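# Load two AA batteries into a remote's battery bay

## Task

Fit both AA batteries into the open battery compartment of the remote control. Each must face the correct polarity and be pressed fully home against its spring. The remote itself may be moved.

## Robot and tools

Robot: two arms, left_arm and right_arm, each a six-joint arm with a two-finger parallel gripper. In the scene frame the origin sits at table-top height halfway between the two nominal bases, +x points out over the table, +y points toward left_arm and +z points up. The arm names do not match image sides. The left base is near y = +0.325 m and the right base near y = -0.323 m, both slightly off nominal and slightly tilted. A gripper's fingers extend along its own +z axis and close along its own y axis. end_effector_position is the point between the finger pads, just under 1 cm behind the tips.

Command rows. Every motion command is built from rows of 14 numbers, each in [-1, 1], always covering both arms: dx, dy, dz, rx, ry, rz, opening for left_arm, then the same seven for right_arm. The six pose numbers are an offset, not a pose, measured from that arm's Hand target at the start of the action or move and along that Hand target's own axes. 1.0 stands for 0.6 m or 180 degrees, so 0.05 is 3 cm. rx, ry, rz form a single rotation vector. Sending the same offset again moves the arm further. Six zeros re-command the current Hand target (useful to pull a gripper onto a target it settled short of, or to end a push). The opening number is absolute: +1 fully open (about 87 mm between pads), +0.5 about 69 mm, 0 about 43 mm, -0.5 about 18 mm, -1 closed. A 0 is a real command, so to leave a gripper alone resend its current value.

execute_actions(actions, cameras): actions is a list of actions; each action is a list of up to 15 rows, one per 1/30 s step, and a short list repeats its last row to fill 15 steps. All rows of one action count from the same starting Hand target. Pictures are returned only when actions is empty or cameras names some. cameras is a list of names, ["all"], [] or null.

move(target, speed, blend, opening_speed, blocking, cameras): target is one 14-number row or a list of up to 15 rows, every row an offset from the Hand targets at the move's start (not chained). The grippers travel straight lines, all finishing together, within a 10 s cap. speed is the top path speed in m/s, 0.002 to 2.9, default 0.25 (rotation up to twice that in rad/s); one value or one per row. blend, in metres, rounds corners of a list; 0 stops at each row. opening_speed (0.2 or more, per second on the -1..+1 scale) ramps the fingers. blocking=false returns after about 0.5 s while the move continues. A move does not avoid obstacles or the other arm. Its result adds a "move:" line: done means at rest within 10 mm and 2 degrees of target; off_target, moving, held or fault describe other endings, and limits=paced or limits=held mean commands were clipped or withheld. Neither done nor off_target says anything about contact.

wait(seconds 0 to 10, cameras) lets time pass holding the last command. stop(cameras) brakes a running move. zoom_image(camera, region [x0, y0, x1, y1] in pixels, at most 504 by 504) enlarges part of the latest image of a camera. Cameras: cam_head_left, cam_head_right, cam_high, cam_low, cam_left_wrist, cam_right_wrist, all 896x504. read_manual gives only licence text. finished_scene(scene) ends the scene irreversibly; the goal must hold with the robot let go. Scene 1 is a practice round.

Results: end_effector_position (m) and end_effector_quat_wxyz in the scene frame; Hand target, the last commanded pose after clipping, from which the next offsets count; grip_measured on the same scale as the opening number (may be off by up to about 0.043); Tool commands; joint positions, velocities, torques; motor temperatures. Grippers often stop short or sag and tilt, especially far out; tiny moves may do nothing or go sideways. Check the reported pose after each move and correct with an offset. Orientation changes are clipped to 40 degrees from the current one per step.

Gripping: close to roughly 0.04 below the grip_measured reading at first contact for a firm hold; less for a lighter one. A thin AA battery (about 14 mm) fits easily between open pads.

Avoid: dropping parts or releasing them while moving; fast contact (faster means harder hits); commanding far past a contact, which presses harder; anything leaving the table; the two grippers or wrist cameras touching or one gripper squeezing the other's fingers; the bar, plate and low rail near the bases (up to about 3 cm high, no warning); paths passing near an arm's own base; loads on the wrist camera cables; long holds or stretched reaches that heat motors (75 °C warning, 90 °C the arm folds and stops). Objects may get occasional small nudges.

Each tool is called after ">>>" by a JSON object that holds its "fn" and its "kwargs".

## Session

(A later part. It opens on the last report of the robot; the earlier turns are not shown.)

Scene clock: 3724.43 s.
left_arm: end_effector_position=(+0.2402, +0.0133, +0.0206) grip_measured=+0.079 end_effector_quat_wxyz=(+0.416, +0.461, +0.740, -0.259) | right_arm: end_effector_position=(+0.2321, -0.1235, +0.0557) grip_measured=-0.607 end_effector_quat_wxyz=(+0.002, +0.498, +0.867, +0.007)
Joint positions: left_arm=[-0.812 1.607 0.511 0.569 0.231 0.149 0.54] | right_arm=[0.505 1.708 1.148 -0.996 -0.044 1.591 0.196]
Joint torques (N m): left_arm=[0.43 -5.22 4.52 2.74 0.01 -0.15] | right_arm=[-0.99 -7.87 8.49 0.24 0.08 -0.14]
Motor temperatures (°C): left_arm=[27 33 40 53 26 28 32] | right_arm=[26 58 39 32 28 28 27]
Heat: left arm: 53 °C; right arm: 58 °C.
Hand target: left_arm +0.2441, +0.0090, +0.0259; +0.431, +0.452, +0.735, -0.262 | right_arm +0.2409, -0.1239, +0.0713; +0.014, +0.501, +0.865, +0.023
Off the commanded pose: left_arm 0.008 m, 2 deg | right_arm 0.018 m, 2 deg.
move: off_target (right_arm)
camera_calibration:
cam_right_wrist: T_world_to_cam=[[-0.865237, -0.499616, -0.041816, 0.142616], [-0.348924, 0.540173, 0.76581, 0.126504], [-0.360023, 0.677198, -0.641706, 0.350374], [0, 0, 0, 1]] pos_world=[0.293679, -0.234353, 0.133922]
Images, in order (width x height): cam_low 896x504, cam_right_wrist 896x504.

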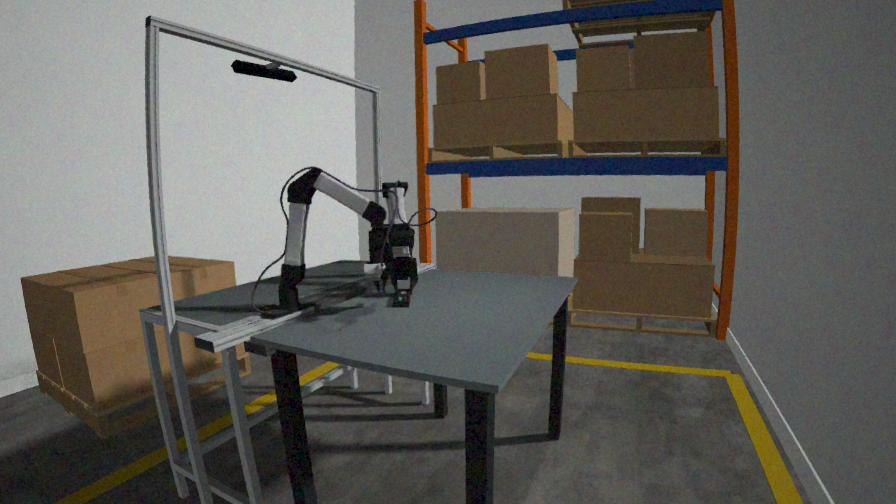

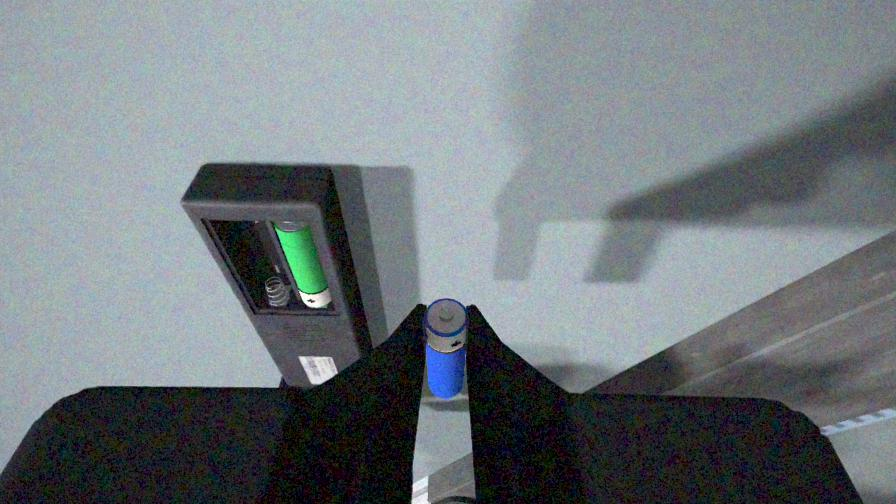

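>>> {"fn": "move", "kwargs": {"target": [[0,0,0,0,0,0,0.03, -0.0317,0.06,-0.02,0,-0.1,0,-0.66],[0,0,0,0,0,0,0.03, -0.0317,0.1273,-0.01,0,-0.1,0,-0.66]], "speed": 0.15, "blend": [0.02,0], "cameras": ["cam_right_wrist","cam_left_wrist"]}}

Scene clock: 3753.10 s.
left_arm: end_effector_position=(+0.2402, +0.0133, +0.0206) grip_measured=+0.079 end_effector_quat_wxyz=(+0.416, +0.461, +0.740, -0.259) | right_arm: end_effector_position=(+0.3064, -0.0999, +0.0700) grip_measured=-0.607 end_effector_quat_wxyz=(+0.132, +0.488, +0.861, -0.060)
Joint positions: left_arm=[-0.812 1.607 0.511 0.569 0.231 0.149 0.54] | right_arm=[0.594 1.973 1.572 -1.168 0.251 1.669 0.196]
Joint torques (N m): left_arm=[0.4 -5.2 4.45 2.71 -0.02 -0.16] | right_arm=[-0.38 -8.06 8.95 0.21 0.52 0.07]
Heat: left arm: 53 °C; right arm: 54 °C.
Hand target: left_arm +0.2441, +0.0090, +0.0259; +0.431, +0.452, +0.735, -0.262 | right_arm +0.3163, -0.1026, +0.0815; +0.149, +0.498, +0.852, -0.056
Off the commanded pose: left_arm 0.008 m, 2 deg | right_arm 0.015 m, 2 deg.
move: off_target (right_arm)
camera_calibration:
cam_left_wrist: T_world_to_cam=[[-0.8942, -0.44756, -0.00987448, 0.222503], [-0.443084, 0.887976, -0.123183, 0.116373], [0.0639003, -0.105775, -0.992335, 0.148742], [0, 0, 0, 1]] pos_world=[0.24102, 0.0119799, 0.164135]
cam_right_wrist: T_world_to_cam=[[-0.852848, -0.519433, -0.0532912, 0.214367], [-0.460145, 0.699394, 0.546913, 0.194117], [-0.246813, 0.490955, -0.835492, 0.330653], [0, 0, 0, 1]] pos_world=[0.353754, -0.186751, 0.181517]
Images, in order (width x height): cam_left_wrist 896x504, cam_right_wrist 896x504.

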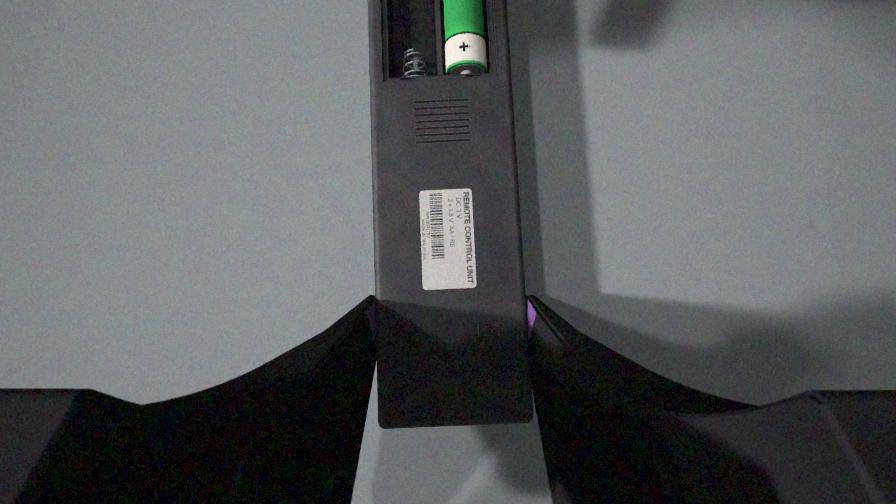

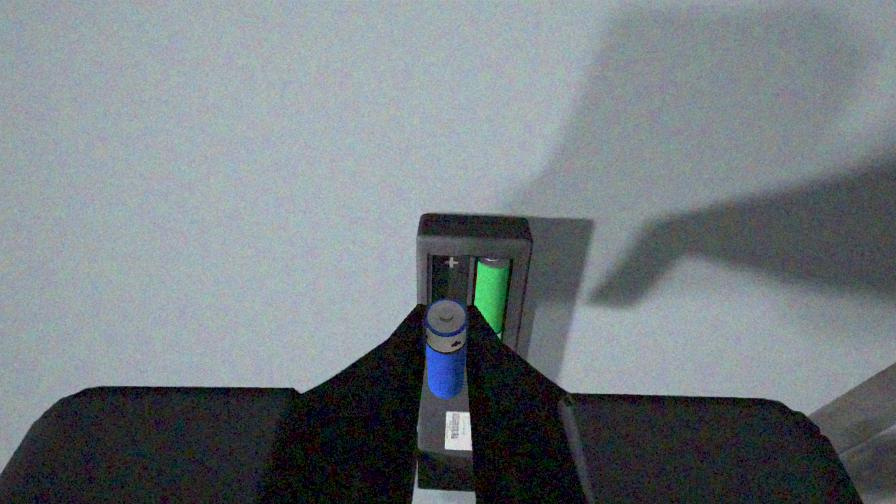

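>>> {"fn": "move", "kwargs": {"target": [0,0,0,0,0,0,0.03, 0.0369,-0.002,0.0683,0,0,0,-0.66], "speed": 0.1, "cameras": ["cam_right_wrist","cam_left_wrist"]}}

>>> {"fn": "zoom_image", "kwargs": {"camera": "cam_left_wrist", "region": [340, 0, 560, 110]}}

Scene clock: 3781.90 s.
left_arm: end_effector_position=(+0.2402, +0.0133, +0.0206) grip_measured=+0.079 end_effector_quat_wxyz=(+0.416, +0.461, +0.740, -0.259) | right_arm: end_effector_position=(+0.3046, -0.0951, +0.0337) grip_measured=-0.607 end_effector_quat_wxyz=(+0.131, +0.490, +0.859, -0.065)
Joint positions: left_arm=[-0.812 1.607 0.511 0.569 0.231 0.149 0.54] | right_arm=[0.613 2.021 1.494 -1.058 0.252 1.694 0.196]
Joint torques (N m): left_arm=[0.38 -5.22 4.52 2.71 0 -0.15] | right_arm=[0.27 -8.23 5.3 0.59 0.5 0.11]
Motor temperatures (°C): left_arm=[27 33 40 53 26 28 32] | right_arm=[26 53 42 31 29 28 28]
Heat: left arm: 53 °C; right arm: 53 °C.
Hand target: left_arm +0.2441, +0.0090, +0.0259; +0.431, +0.452, +0.735, -0.262 | right_arm +0.3132, -0.0948, +0.0356; +0.149, +0.498, +0.852, -0.056
Off the commanded pose: left_arm 0.008 m, 2 deg | right_arm 0.009 m, 3 deg.
move: off_target (right_arm)
camera_calibration:
cam_left_wrist: T_world_to_cam=[[-0.8942, -0.44756, -0.00987448, 0.222503], [-0.443084, 0.887976, -0.123183, 0.116373], [0.0639003, -0.105775, -0.992335, 0.148742], [0, 0, 0, 1]] pos_world=[0.24102, 0.0119799, 0.164135]
cam_right_wrist: T_world_to_cam=[[-0.856382, -0.514385, -0.044919, 0.214674], [-0.452653, 0.706048, 0.544612, 0.208157], [-0.248425, 0.486729, -0.837484, 0.297482], [0, 0, 0, 1]] pos_world=[0.351967, -0.181337, 0.145415]
Images, in order (width x height): cam_left_wrist 896x504, cam_right_wrist 896x504.

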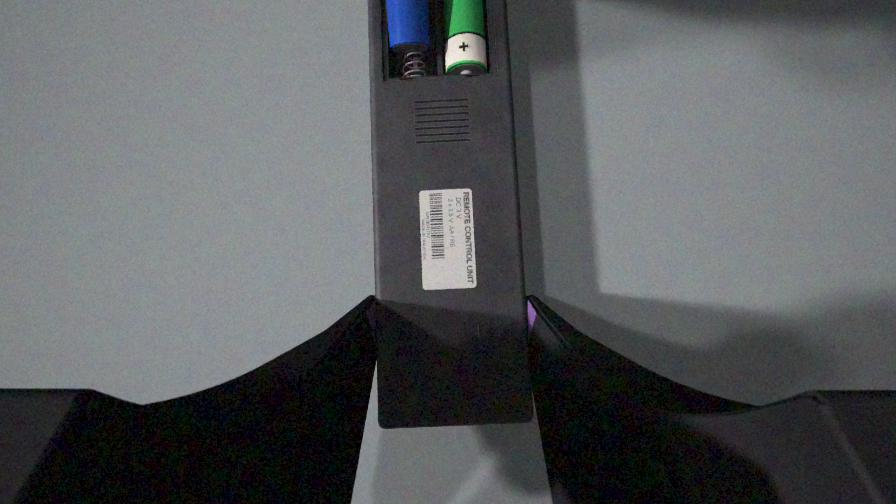

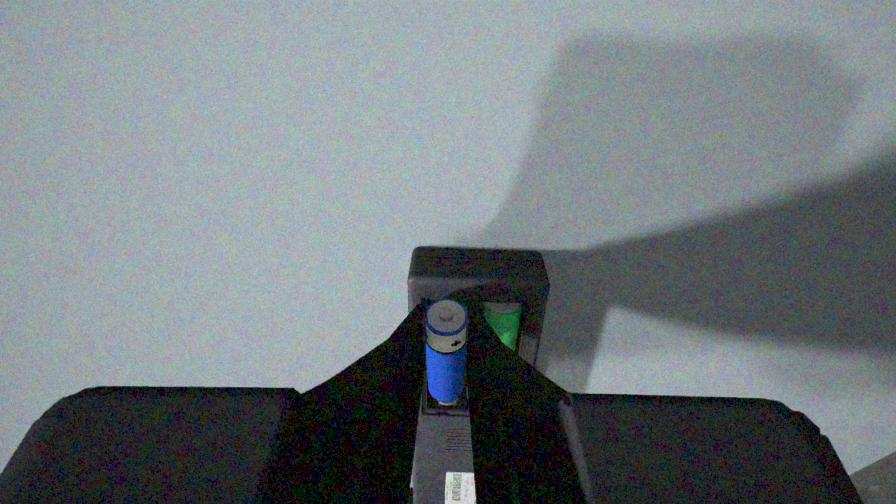

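Scaled by 2.291 from the camera's 896x504 image, which has a finer 1280x720 frame.

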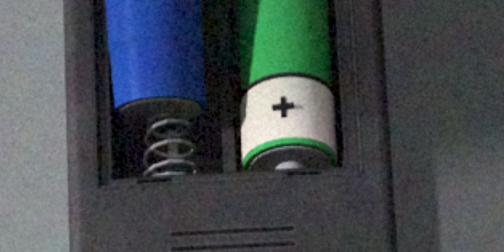

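>>> {"fn": "move", "kwargs": {"target": [-0.0042,0,0.0072,0,0,0,0.03, 0.0316,-0.002,-0.0103,0,0,0,-0.68], "speed": 0.04, "cameras": ["cam_right_wrist","cam_left_wrist"]}}

>>> {"fn": "zoom_image", "kwargs": {"camera": "cam_left_wrist", "region": [340, 0, 560, 110]}}

Scene clock: 3793.60 s.
left_arm: end_effector_position=(+0.2403, +0.0133, +0.0206) grip_measured=+0.079 end_effector_quat_wxyz=(+0.416, +0.461, +0.740, -0.259) | right_arm: end_effector_position=(+0.3020, -0.0905, +0.0332) grip_measured=-0.607 end_effector_quat_wxyz=(+0.151, +0.494, +0.853, -0.070)
Joint positions: left_arm=[-0.812 1.607 0.511 0.569 0.23 0.148 0.54] | right_arm=[0.646 2.022 1.494 -1.063 0.293 1.741 0.196]
Joint torques (N m): left_arm=[0.05 -3.95 6 2.72 -0.05 -0.17] | right_arm=[1.29 -7.57 6.97 0.4 0.06 0.18]
Heat: left arm: 53 °C; right arm: 53 °C.
Hand target: left_arm +0.2463, +0.0046, +0.0260; +0.431, +0.452, +0.735, -0.262 | right_arm +0.3023, -0.0780, +0.0355; +0.149, +0.498, +0.852, -0.056
Off the commanded pose: left_arm 0.012 m, 2 deg | right_arm 0.013 m, 2 deg.
move: off_target (left_arm, right_arm)
camera_calibration:
cam_left_wrist: T_world_to_cam=[[-0.893754, -0.448454, -0.00960169, 0.222495], [-0.444013, 0.887537, -0.123006, 0.116528], [0.0636842, -0.105673, -0.99236, 0.148801], [0, 0, 0, 1]] pos_world=[0.241119, 0.0120808, 0.164134]
cam_right_wrist: T_world_to_cam=[[-0.86025, -0.506665, -0.0570979, 0.217005], [-0.461326, 0.725758, 0.510347, 0.209515], [-0.217136, 0.465367, -0.858071, 0.283585], [0, 0, 0, 1]] pos_world=[0.34491, -0.174079, 0.148802]
Images, in order (width x height): cam_left_wrist 896x504, cam_right_wrist 896x504.

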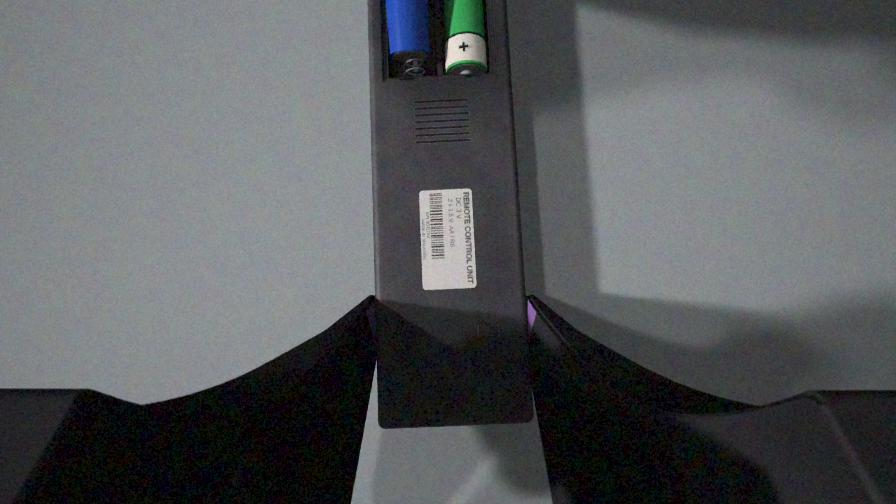

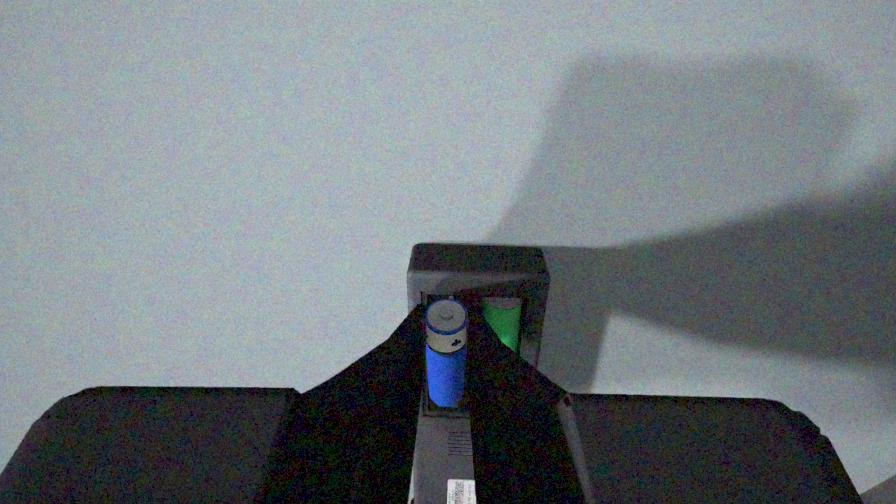

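Scaled by 2.291 from the camera's 896x504 image, which has a finer 1280x720 frame.

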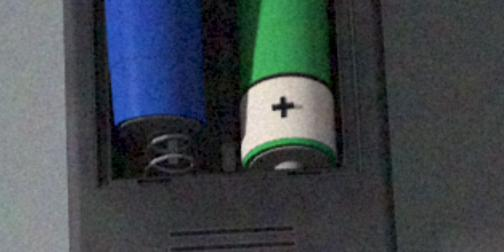

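>>> {"fn": "move", "kwargs": {"target": [-0.0042,0,0.0072,0,0,0,0.03, 0.0316,-0.003,-0.0103,0,0,0,-0.68], "speed": 0.05, "cameras": ["cam_right_wrist","cam_left_wrist"]}}

>>> {"fn": "zoom_image", "kwargs": {"camera": "cam_left_wrist", "region": [340, 0, 560, 110]}}

Scene clock: 3800.67 s.
left_arm: end_effector_position=(+0.2400, +0.0135, +0.0196) grip_measured=+0.079 end_effector_quat_wxyz=(+0.415, +0.461, +0.741, -0.259) | right_arm: end_effector_position=(+0.2986, -0.0882, +0.0327) grip_measured=-0.607 end_effector_quat_wxyz=(+0.174, +0.502, +0.843, -0.082)
Joint positions: left_arm=[-0.812 1.61 0.509 0.572 0.23 0.147 0.54] | right_arm=[0.682 2.03 1.5 -1.085 0.342 1.805 0.196]
Joint torques (N m): left_arm=[-0.49 -3.08 7.42 2.63 -0.09 -0.19] | right_arm=[2.69 -7.39 8.27 0.32 -0.5 0.05]
Heat: left arm: 53 °C; right arm: 53 °C.
Hand target: left_arm +0.2486, +0.0001, +0.0261; +0.431, +0.452, +0.735, -0.262 | right_arm +0.2908, -0.0616, +0.0354; +0.149, +0.498, +0.852, -0.056
Off the commanded pose: left_arm 0.017 m, 2 deg | right_arm 0.028 m, 4 deg.
move: off_target (left_arm, right_arm)
camera_calibration:
cam_left_wrist: T_world_to_cam=[[-0.893484, -0.449019, -0.00829947, 0.222257], [-0.444784, 0.88731, -0.121856, 0.116314], [0.0620799, -0.105185, -0.992513, 0.148224], [0, 0, 0, 1]] pos_world=[0.241116, 0.0121822, 0.163133]
cam_right_wrist: T_world_to_cam=[[-0.870011, -0.488893, -0.0637504, 0.219951], [-0.459196, 0.756427, 0.465787, 0.210062], [-0.179497, 0.434514, -0.882598, 0.268187], [0, 0, 0, 1]] pos_world=[0.335958, -0.167896, 0.152879]
Images, in order (width x height): cam_left_wrist 896x504, cam_right_wrist 896x504.

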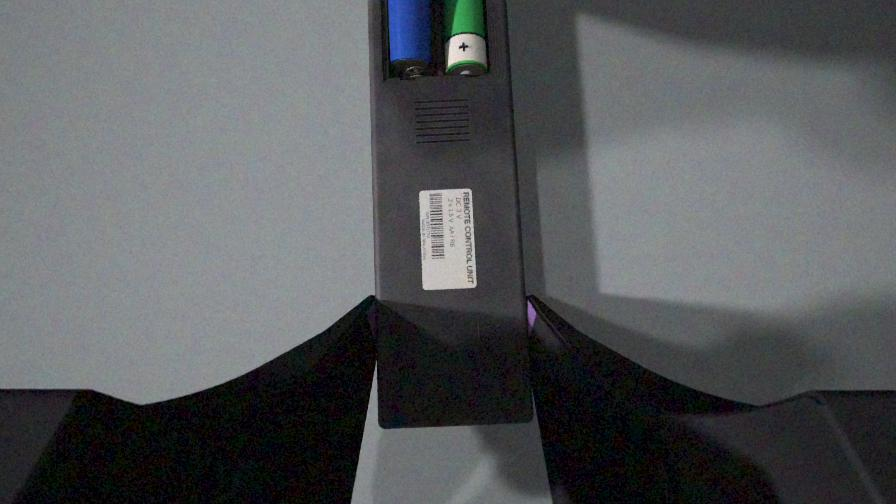

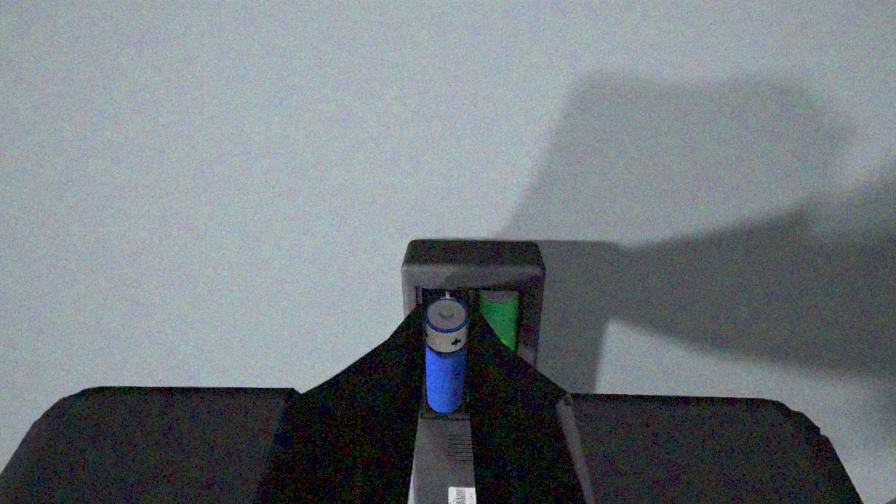

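Scaled by 2.291 from the camera's 896x504 image, which has a finer 1280x720 frame.

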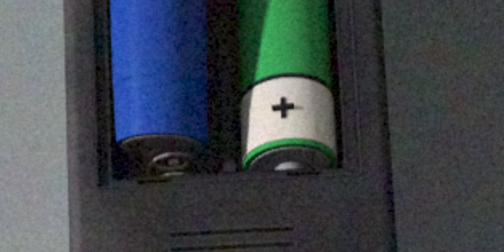

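>>> {"fn": "move", "kwargs": {"target": [0,0,0,0,0,0,0.03, 0.0129,-0.002,0.0395,0,0.075,0,-0.68], "speed": 0.04, "cameras": ["cam_right_wrist","cam_left_wrist"]}}

>>> {"fn": "zoom_image", "kwargs": {"camera": "cam_right_wrist", "region": [340, 220, 560, 440]}}

>>> {"fn": "zoom_image", "kwargs": {"camera": "cam_left_wrist", "region": [340, 0, 560, 110]}}

Scene clock: 3816.20 s.
left_arm: end_effector_position=(+0.2400, +0.0135, +0.0196) grip_measured=+0.079 end_effector_quat_wxyz=(+0.415, +0.461, +0.741, -0.259) | right_arm: end_effector_position=(+0.2998, -0.0905, +0.0279) grip_measured=-0.607 end_effector_quat_wxyz=(+0.100, +0.508, +0.855, -0.038)
Joint positions: left_arm=[-0.812 1.61 0.509 0.572 0.23 0.147 0.54] | right_arm=[0.593 1.998 1.436 -0.997 0.173 1.707 0.196]
Joint torques (N m): left_arm=[-0.44 -3.08 7.56 2.63 -0.09 -0.19] | right_arm=[1.1 -5.46 2.63 1.22 -1.29 -0.1]
Heat: left arm: 52 °C; right arm: 52 °C.
Hand target: left_arm +0.2486, +0.0001, +0.0261; +0.431, +0.452, +0.735, -0.262 | right_arm +0.2908, -0.0616, +0.0105; +0.048, +0.501, +0.864, +0.003
Off the commanded pose: left_arm 0.017 m, 2 deg | right_arm 0.035 m, 8 deg.
move: off_target (left_arm, right_arm)
camera_calibration:
cam_left_wrist: T_world_to_cam=[[-0.893484, -0.449019, -0.00829947, 0.222257], [-0.444784, 0.88731, -0.121856, 0.116314], [0.0620799, -0.105185, -0.992513, 0.148224], [0, 0, 0, 1]] pos_world=[0.241116, 0.0121822, 0.163133]
cam_right_wrist: T_world_to_cam=[[-0.873374, -0.482727, -0.0647541, 0.221216], [-0.417077, 0.672599, 0.611275, 0.19031], [-0.251526, 0.560879, -0.788764, 0.295583], [0, 0, 0, 1]] pos_world=[0.346925, -0.187002, 0.131138]
Images, in order (width x height): cam_left_wrist 896x504, cam_right_wrist 896x504.

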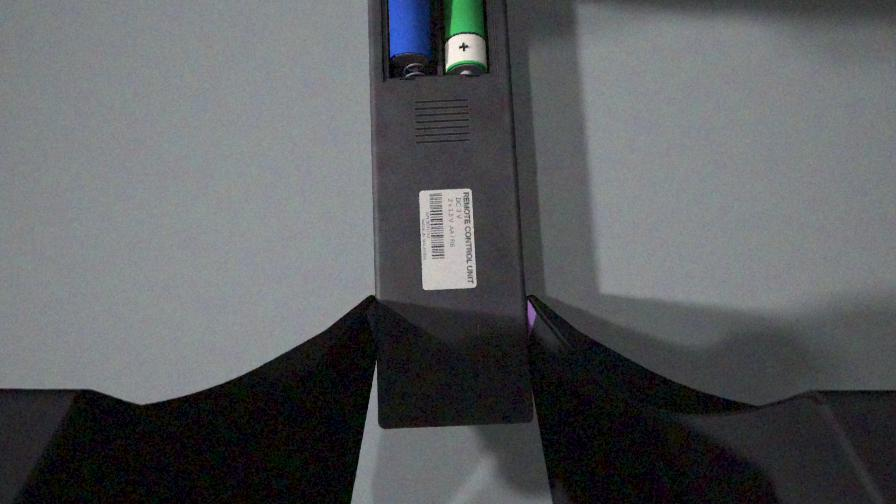

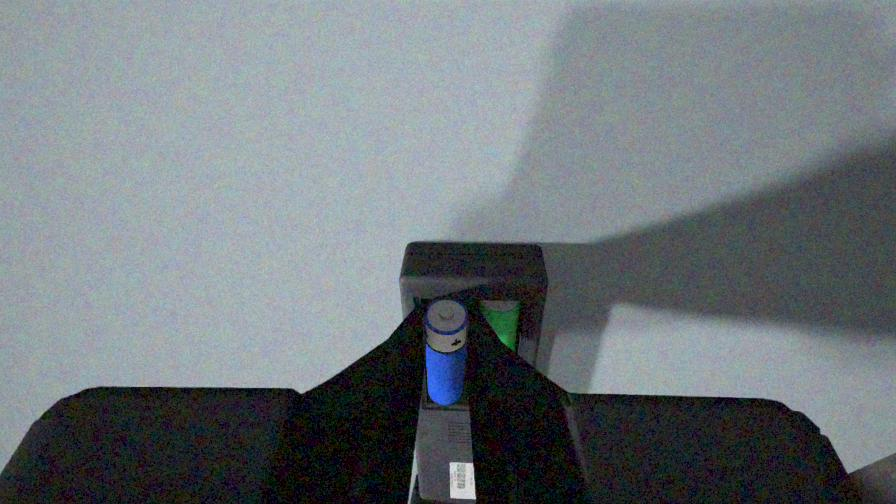

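Scaled by 2.291 from the camera's 896x504 image, which has a finer 1280x720 frame.

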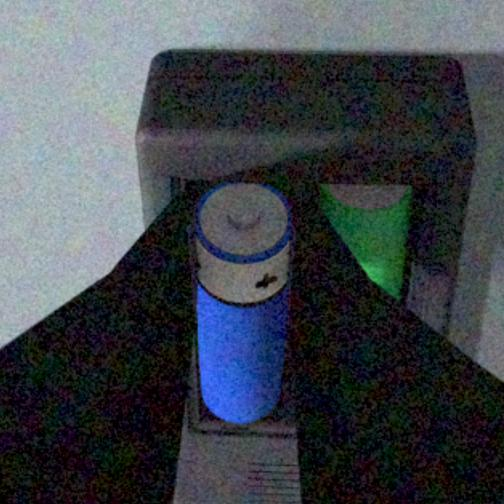

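Scaled by 2.291 from the camera's 896x504 image, which has a finer 1280x720 frame.

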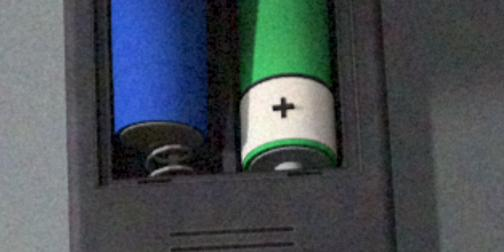

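>>> {"fn": "move", "kwargs": {"target": [-0.003,0,0.0055,0,0,0,0.03, 0.0257,-0.001,0.006,0,-0.01,0,-0.68], "speed": 0.04, "cameras": ["cam_right_wrist","cam_left_wrist"]}}

>>> {"fn": "zoom_image", "kwargs": {"camera": "cam_right_wrist", "region": [340, 220, 560, 440]}}

>>> {"fn": "zoom_image", "kwargs": {"camera": "cam_left_wrist", "region": [340, 0, 560, 110]}}

Scene clock: 3827.40 s.
left_arm: end_effector_position=(+0.2404, +0.0131, +0.0201) grip_measured=+0.079 end_effector_quat_wxyz=(+0.416, +0.460, +0.741, -0.259) | right_arm: end_effector_position=(+0.2995, -0.0886, +0.0282) grip_measured=-0.607 end_effector_quat_wxyz=(+0.112, +0.509, +0.852, -0.040)
Joint positions: left_arm=[-0.812 1.61 0.511 0.572 0.23 0.146 0.54] | right_arm=[0.61 1.996 1.436 -0.997 0.198 1.729 0.196]
Joint torques (N m): left_arm=[-0.76 -2.36 8.43 2.61 -0.1 -0.19] | right_arm=[4.31 -4.53 3.14 1.17 -1.2 0.18]
Heat: left arm: 52 °C; right arm: 51 °C.
Hand target: left_arm +0.2503, -0.0032, +0.0260; +0.431, +0.452, +0.735, -0.262 | right_arm +0.2831, -0.0487, +0.0056; +0.062, +0.501, +0.863, -0.005
Off the commanded pose: left_arm 0.020 m, 2 deg | right_arm 0.049 m, 7 deg.
move: off_target (left_arm, right_arm)
camera_calibration:
cam_left_wrist: T_world_to_cam=[[-0.893312, -0.449366, -0.00806456, 0.222364], [-0.44506, 0.886966, -0.123338, 0.117002], [0.0625768, -0.10659, -0.992332, 0.148548], [0, 0, 0, 1]] pos_world=[0.241417, 0.0119798, 0.163633]
cam_right_wrist: T_world_to_cam=[[-0.874374, -0.479572, -0.0740361, 0.222686], [-0.425559, 0.68452, 0.591888, 0.192939], [-0.233174, 0.549038, -0.802612, 0.28849], [0, 0, 0, 1]] pos_world=[0.344086, -0.183668, 0.133834]
Images, in order (width x height): cam_left_wrist 896x504, cam_right_wrist 896x504.

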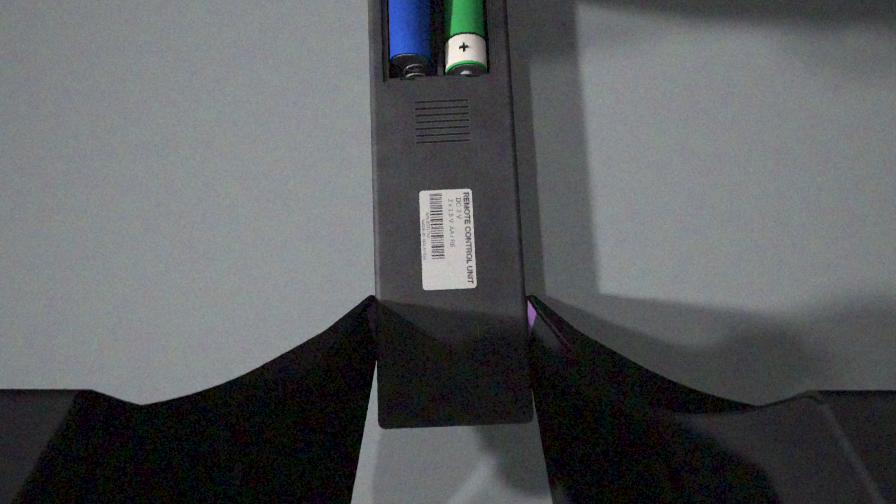

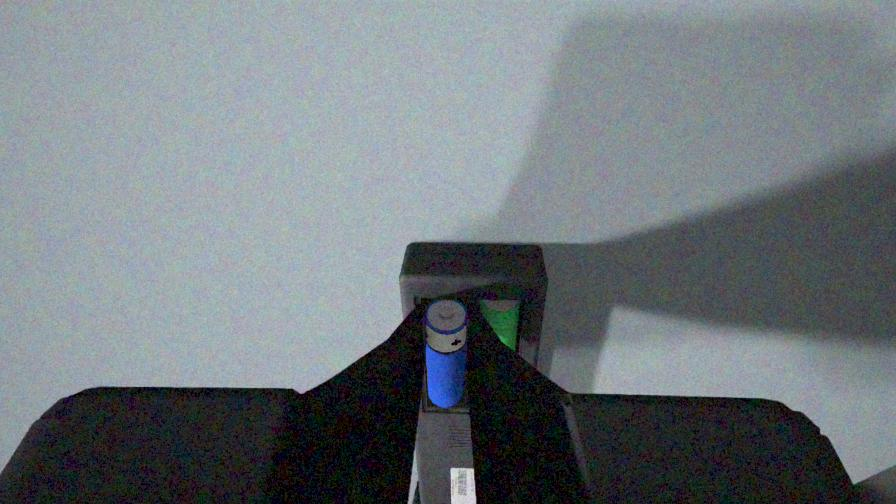

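Scaled by 2.291 from the camera's 896x504 image, which has a finer 1280x720 frame.

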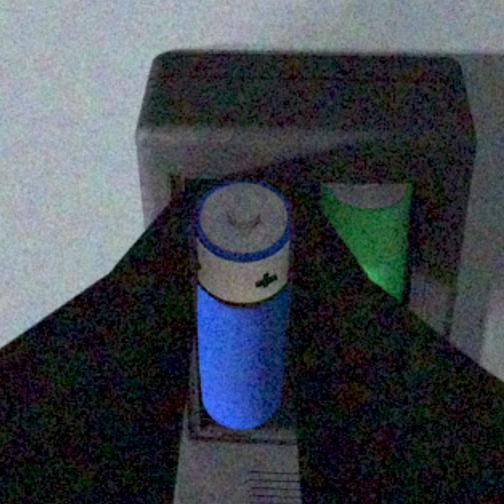

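Scaled by 2.291 from the camera's 896x504 image, which has a finer 1280x720 frame.

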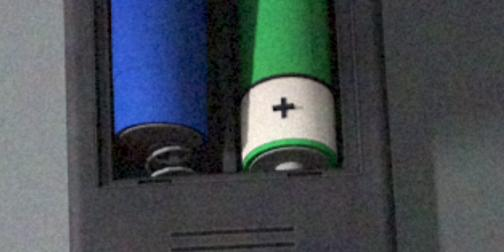

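>>> {"fn": "move", "kwargs": {"target": [-0.004,0,0.007,0,0,0,0.03, 0.036,-0.001,0.014,0,0.01,0,-0.7], "speed": 0.05, "cameras": ["cam_right_wrist","cam_left_wrist"]}}

>>> {"fn": "zoom_image", "kwargs": {"camera": "cam_right_wrist", "region": [340, 220, 560, 440]}}

>>> {"fn": "zoom_image", "kwargs": {"camera": "cam_left_wrist", "region": [340, 0, 560, 110]}}

Scene clock: 3840.60 s.
left_arm: end_effector_position=(+0.2418, +0.0113, +0.0181) grip_measured=+0.078 end_effector_quat_wxyz=(+0.412, +0.455, +0.745, -0.260) | right_arm: end_effector_position=(+0.2981, -0.0853, +0.0280) grip_measured=-0.607 end_effector_quat_wxyz=(+0.126, +0.512, +0.848, -0.043)
Joint positions: left_arm=[-0.812 1.625 0.522 0.572 0.228 0.133 0.539] | right_arm=[0.633 1.996 1.436 -0.998 0.226 1.761 0.196]
Joint torques (N m): left_arm=[-1.18 -2.47 8.96 2.58 -0.13 -0.09] | right_arm=[5.63 -3.17 2.5 1.35 -1.8 0.23]
Motor temperatures (°C): left_arm=[27 30 45 51 26 28 32] | right_arm=[27 50 38 33 30 29 28]
Heat: left arm: 51 °C; right arm: 50 °C.
Hand target: left_arm +0.2525, -0.0075, +0.0261; +0.431, +0.452, +0.735, -0.262 | right_arm +0.2728, -0.0309, -0.0051; +0.048, +0.501, +0.864, +0.003
Off the commanded pose: left_arm 0.023 m, 2 deg | right_arm 0.069 m, 11 deg.
move: off_target (left_arm, right_arm)
camera_calibration:
cam_left_wrist: T_world_to_cam=[[-0.889393, -0.457134, 0.00295521, 0.221764], [-0.454225, 0.882969, -0.118514, 0.121174], [0.0515674, -0.106748, -0.992948, 0.148969], [0, 0, 0, 1]] pos_world=[0.244594, 0.0102856, 0.161623]
cam_right_wrist: T_world_to_cam=[[-0.876648, -0.473752, -0.0839506, 0.224432], [-0.432164, 0.69865, 0.570195, 0.193875], [-0.211479, 0.536141, -0.817209, 0.279041], [0, 0, 0, 1]] pos_world=[0.339545, -0.178731, 0.136329]
Images, in order (width x height): cam_left_wrist 896x504, cam_right_wrist 896x504.

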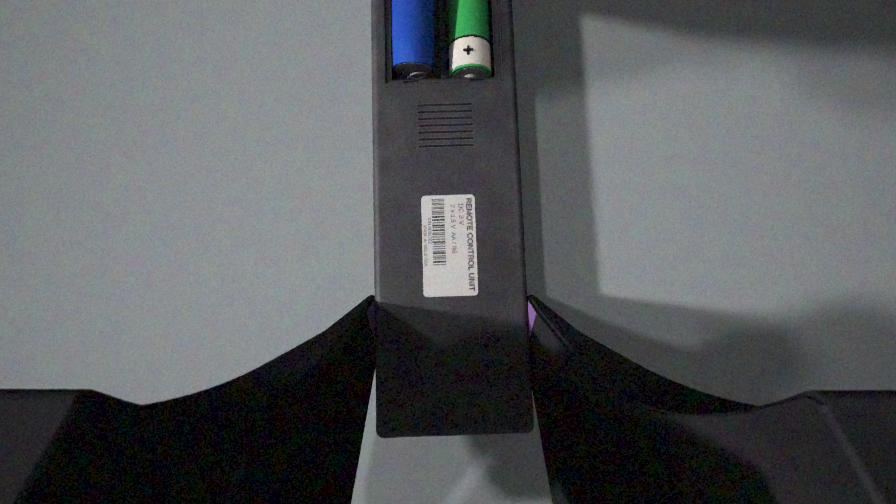

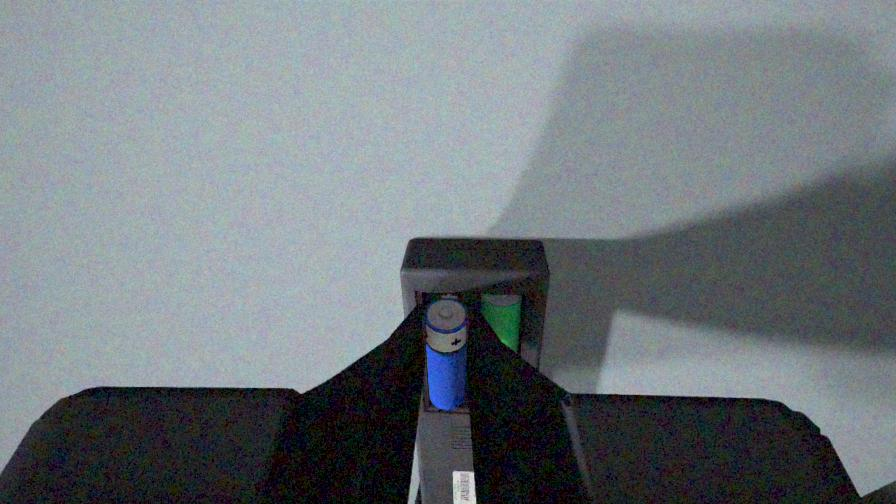

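Scaled by 2.291 from the camera's 896x504 image, which has a finer 1280x720 frame.

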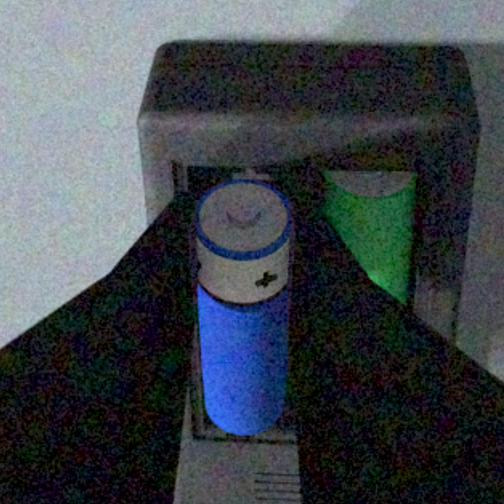

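Scaled by 2.291 from the camera's 896x504 image, which has a finer 1280x720 frame.

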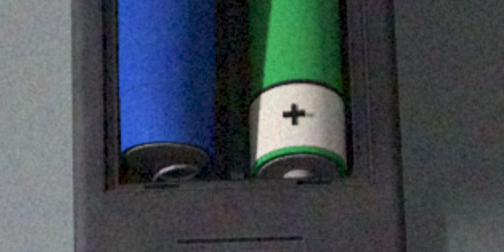

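>>> {"fn": "move", "kwargs": {"target": [0,0,0,0,0,0,0.03, 0.004,-0.001,0.036,0,0.045,0,-0.7], "speed": 0.05, "cameras": ["cam_right_wrist","cam_left_wrist"]}}

>>> {"fn": "zoom_image", "kwargs": {"camera": "cam_right_wrist", "region": [340, 220, 560, 440]}}

>>> {"fn": "zoom_image", "kwargs": {"camera": "cam_left_wrist", "region": [340, 0, 560, 110]}}

Scene clock: 3850.20 s.
left_arm: end_effector_position=(+0.2418, +0.0113, +0.0181) grip_measured=+0.078 end_effector_quat_wxyz=(+0.412, +0.455, +0.745, -0.260) | right_arm: end_effector_position=(+0.2981, -0.0871, +0.0263) grip_measured=-0.607 end_effector_quat_wxyz=(+0.103, +0.517, +0.849, -0.022)
Joint positions: left_arm=[-0.812 1.625 0.522 0.572 0.228 0.133 0.539] | right_arm=[0.6 1.972 1.39 -0.947 0.167 1.734 0.196]
Joint torques (N m): left_arm=[-1.21 -2.48 8.9 2.58 -0.12 -0.11] | right_arm=[3.23 -0.38 0.35 1.88 -2.59 -0.05]
Heat: left arm: 51 °C; right arm: 48 °C.
Hand target: left_arm +0.2525, -0.0075, +0.0261; +0.431, +0.452, +0.735, -0.262 | right_arm +0.2730, -0.0300, -0.0269; -0.013, +0.500, +0.865, +0.039
Off the commanded pose: left_arm 0.023 m, 2 deg | right_arm 0.082 m, 15 deg.
move: off_target (left_arm, right_arm)
camera_calibration:
cam_left_wrist: T_world_to_cam=[[-0.889393, -0.457134, 0.00295521, 0.221764], [-0.454225, 0.882969, -0.118514, 0.121174], [0.0515674, -0.106748, -0.992948, 0.148969], [0, 0, 0, 1]] pos_world=[0.244594, 0.0102856, 0.161623]
cam_right_wrist: T_world_to_cam=[[-0.879887, -0.464884, -0.0983974, 0.225606], [-0.419944, 0.663846, 0.618833, 0.18826], [-0.222365, 0.585825, -0.779335, 0.285172], [0, 0, 0, 1]] pos_world=[0.340979, -0.187156, 0.127942]
Images, in order (width x height): cam_left_wrist 896x504, cam_right_wrist 896x504.

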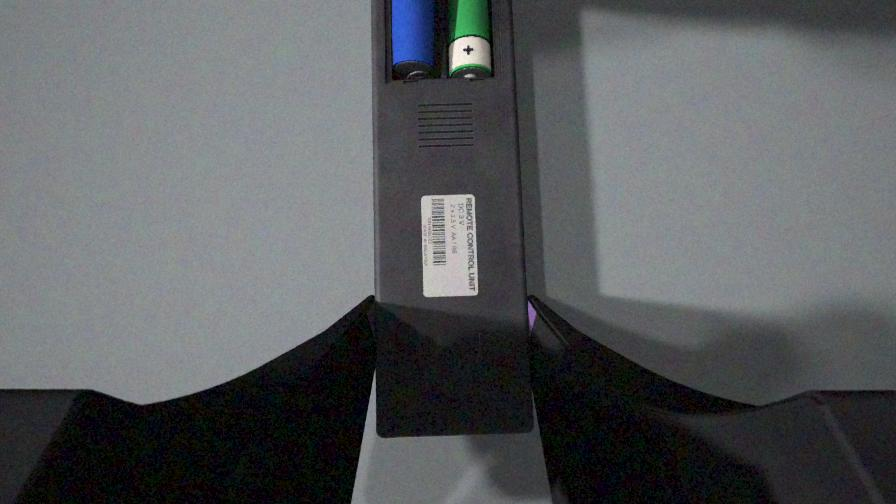

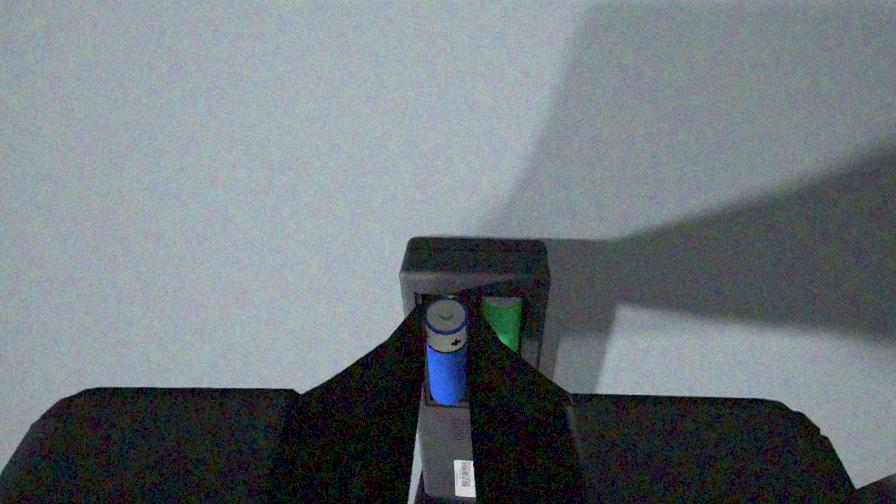

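Scaled by 2.291 from the camera's 896x504 image, which has a finer 1280x720 frame.

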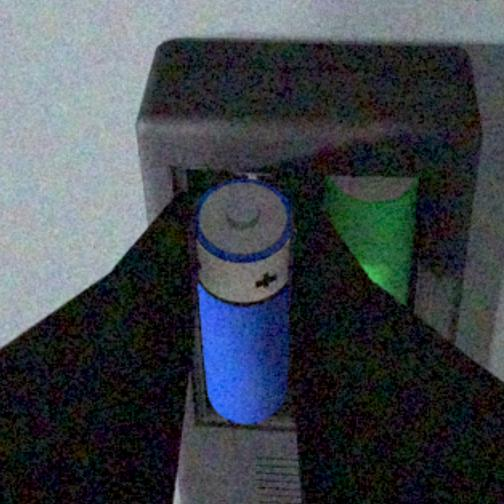

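Scaled by 2.291 from the camera's 896x504 image, which has a finer 1280x720 frame.

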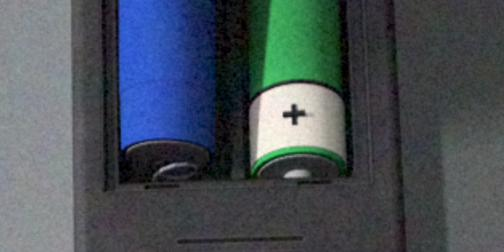

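>>> {"fn": "move", "kwargs": {"target": [0,0,0,0,0,0,0.03, -0.1,0.0,0.0,0,0,0,-0.7], "speed": 0.06, "cameras": ["cam_right_wrist","cam_left_wrist"]}}

>>> {"fn": "zoom_image", "kwargs": {"camera": "cam_right_wrist", "region": [340, 220, 560, 440]}}

>>> {"fn": "zoom_image", "kwargs": {"camera": "cam_left_wrist", "region": [340, 0, 560, 110]}}

Scene clock: 3863.07 s.
left_arm: end_effector_position=(+0.2471, +0.0106, +0.0185) grip_measured=+0.078 end_effector_quat_wxyz=(+0.416, +0.446, +0.751, -0.254) | right_arm: end_effector_position=(+0.3099, -0.0909, +0.0255) grip_measured=-0.607 end_effector_quat_wxyz=(+0.011, +0.504, +0.862, +0.059)
Joint positions: left_arm=[-0.812 1.634 0.534 0.572 0.205 0.12 0.539] | right_arm=[0.458 1.963 1.332 -0.828 -0.083 1.565 0.197]
Joint torques (N m): left_arm=[-1.2 -3.18 8.1 2.57 0.1 0.03] | right_arm=[1.66 0.83 0.25 1.62 -0.21 0.03]
Heat: left arm: 51 °C; right arm: 46 °C.
Hand target: left_arm +0.2525, -0.0075, +0.0261; +0.431, +0.452, +0.735, -0.262 | right_arm +0.3030, -0.0819, -0.0305; -0.013, +0.500, +0.865, +0.039
Off the commanded pose: left_arm 0.020 m, 3 deg | right_arm 0.057 m, 4 deg.
move: off_target (left_arm, right_arm)
camera_calibration:
cam_left_wrist: T_world_to_cam=[[-0.876912, -0.480648, 0.00153712, 0.22328], [-0.477436, 0.870674, -0.118242, 0.130092], [0.0554947, -0.104422, -0.992984, 0.148024], [0, 0, 0, 1]] pos_world=[0.249693, 0.00950841, 0.162024]
cam_right_wrist: T_world_to_cam=[[-0.86624, -0.479393, -0.14075, 0.229653], [-0.39381, 0.481755, 0.782832, 0.16743], [-0.307477, 0.733549, -0.606105, 0.3248], [0, 0, 0, 1]] pos_world=[0.364739, -0.208823, 0.0981169]
Images, in order (width x height): cam_left_wrist 896x504, cam_right_wrist 896x504.

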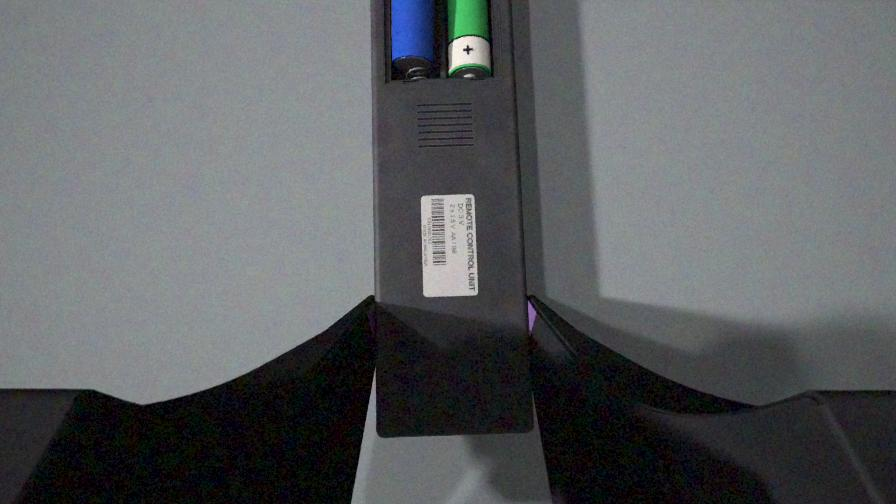

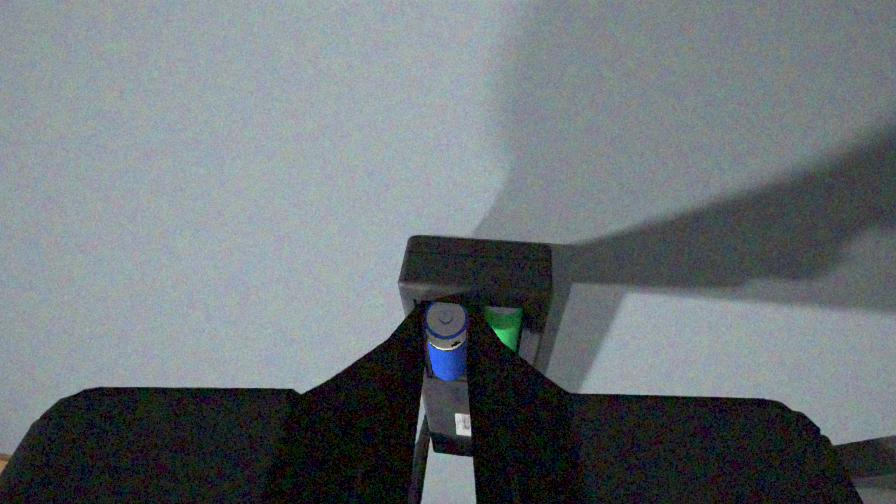

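Scaled by 2.291 from the camera's 896x504 image, which has a finer 1280x720 frame.

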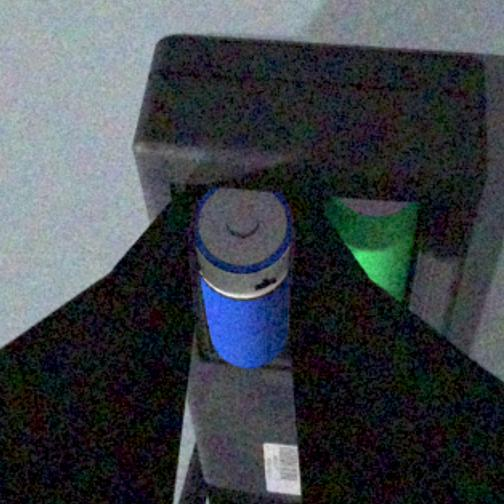

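Scaled by 2.291 from the camera's 896x504 image, which has a finer 1280x720 frame.

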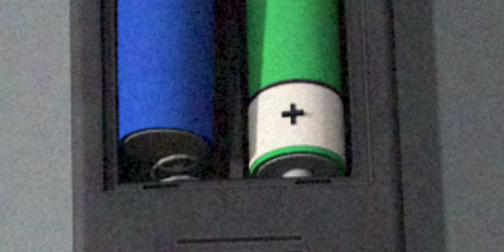

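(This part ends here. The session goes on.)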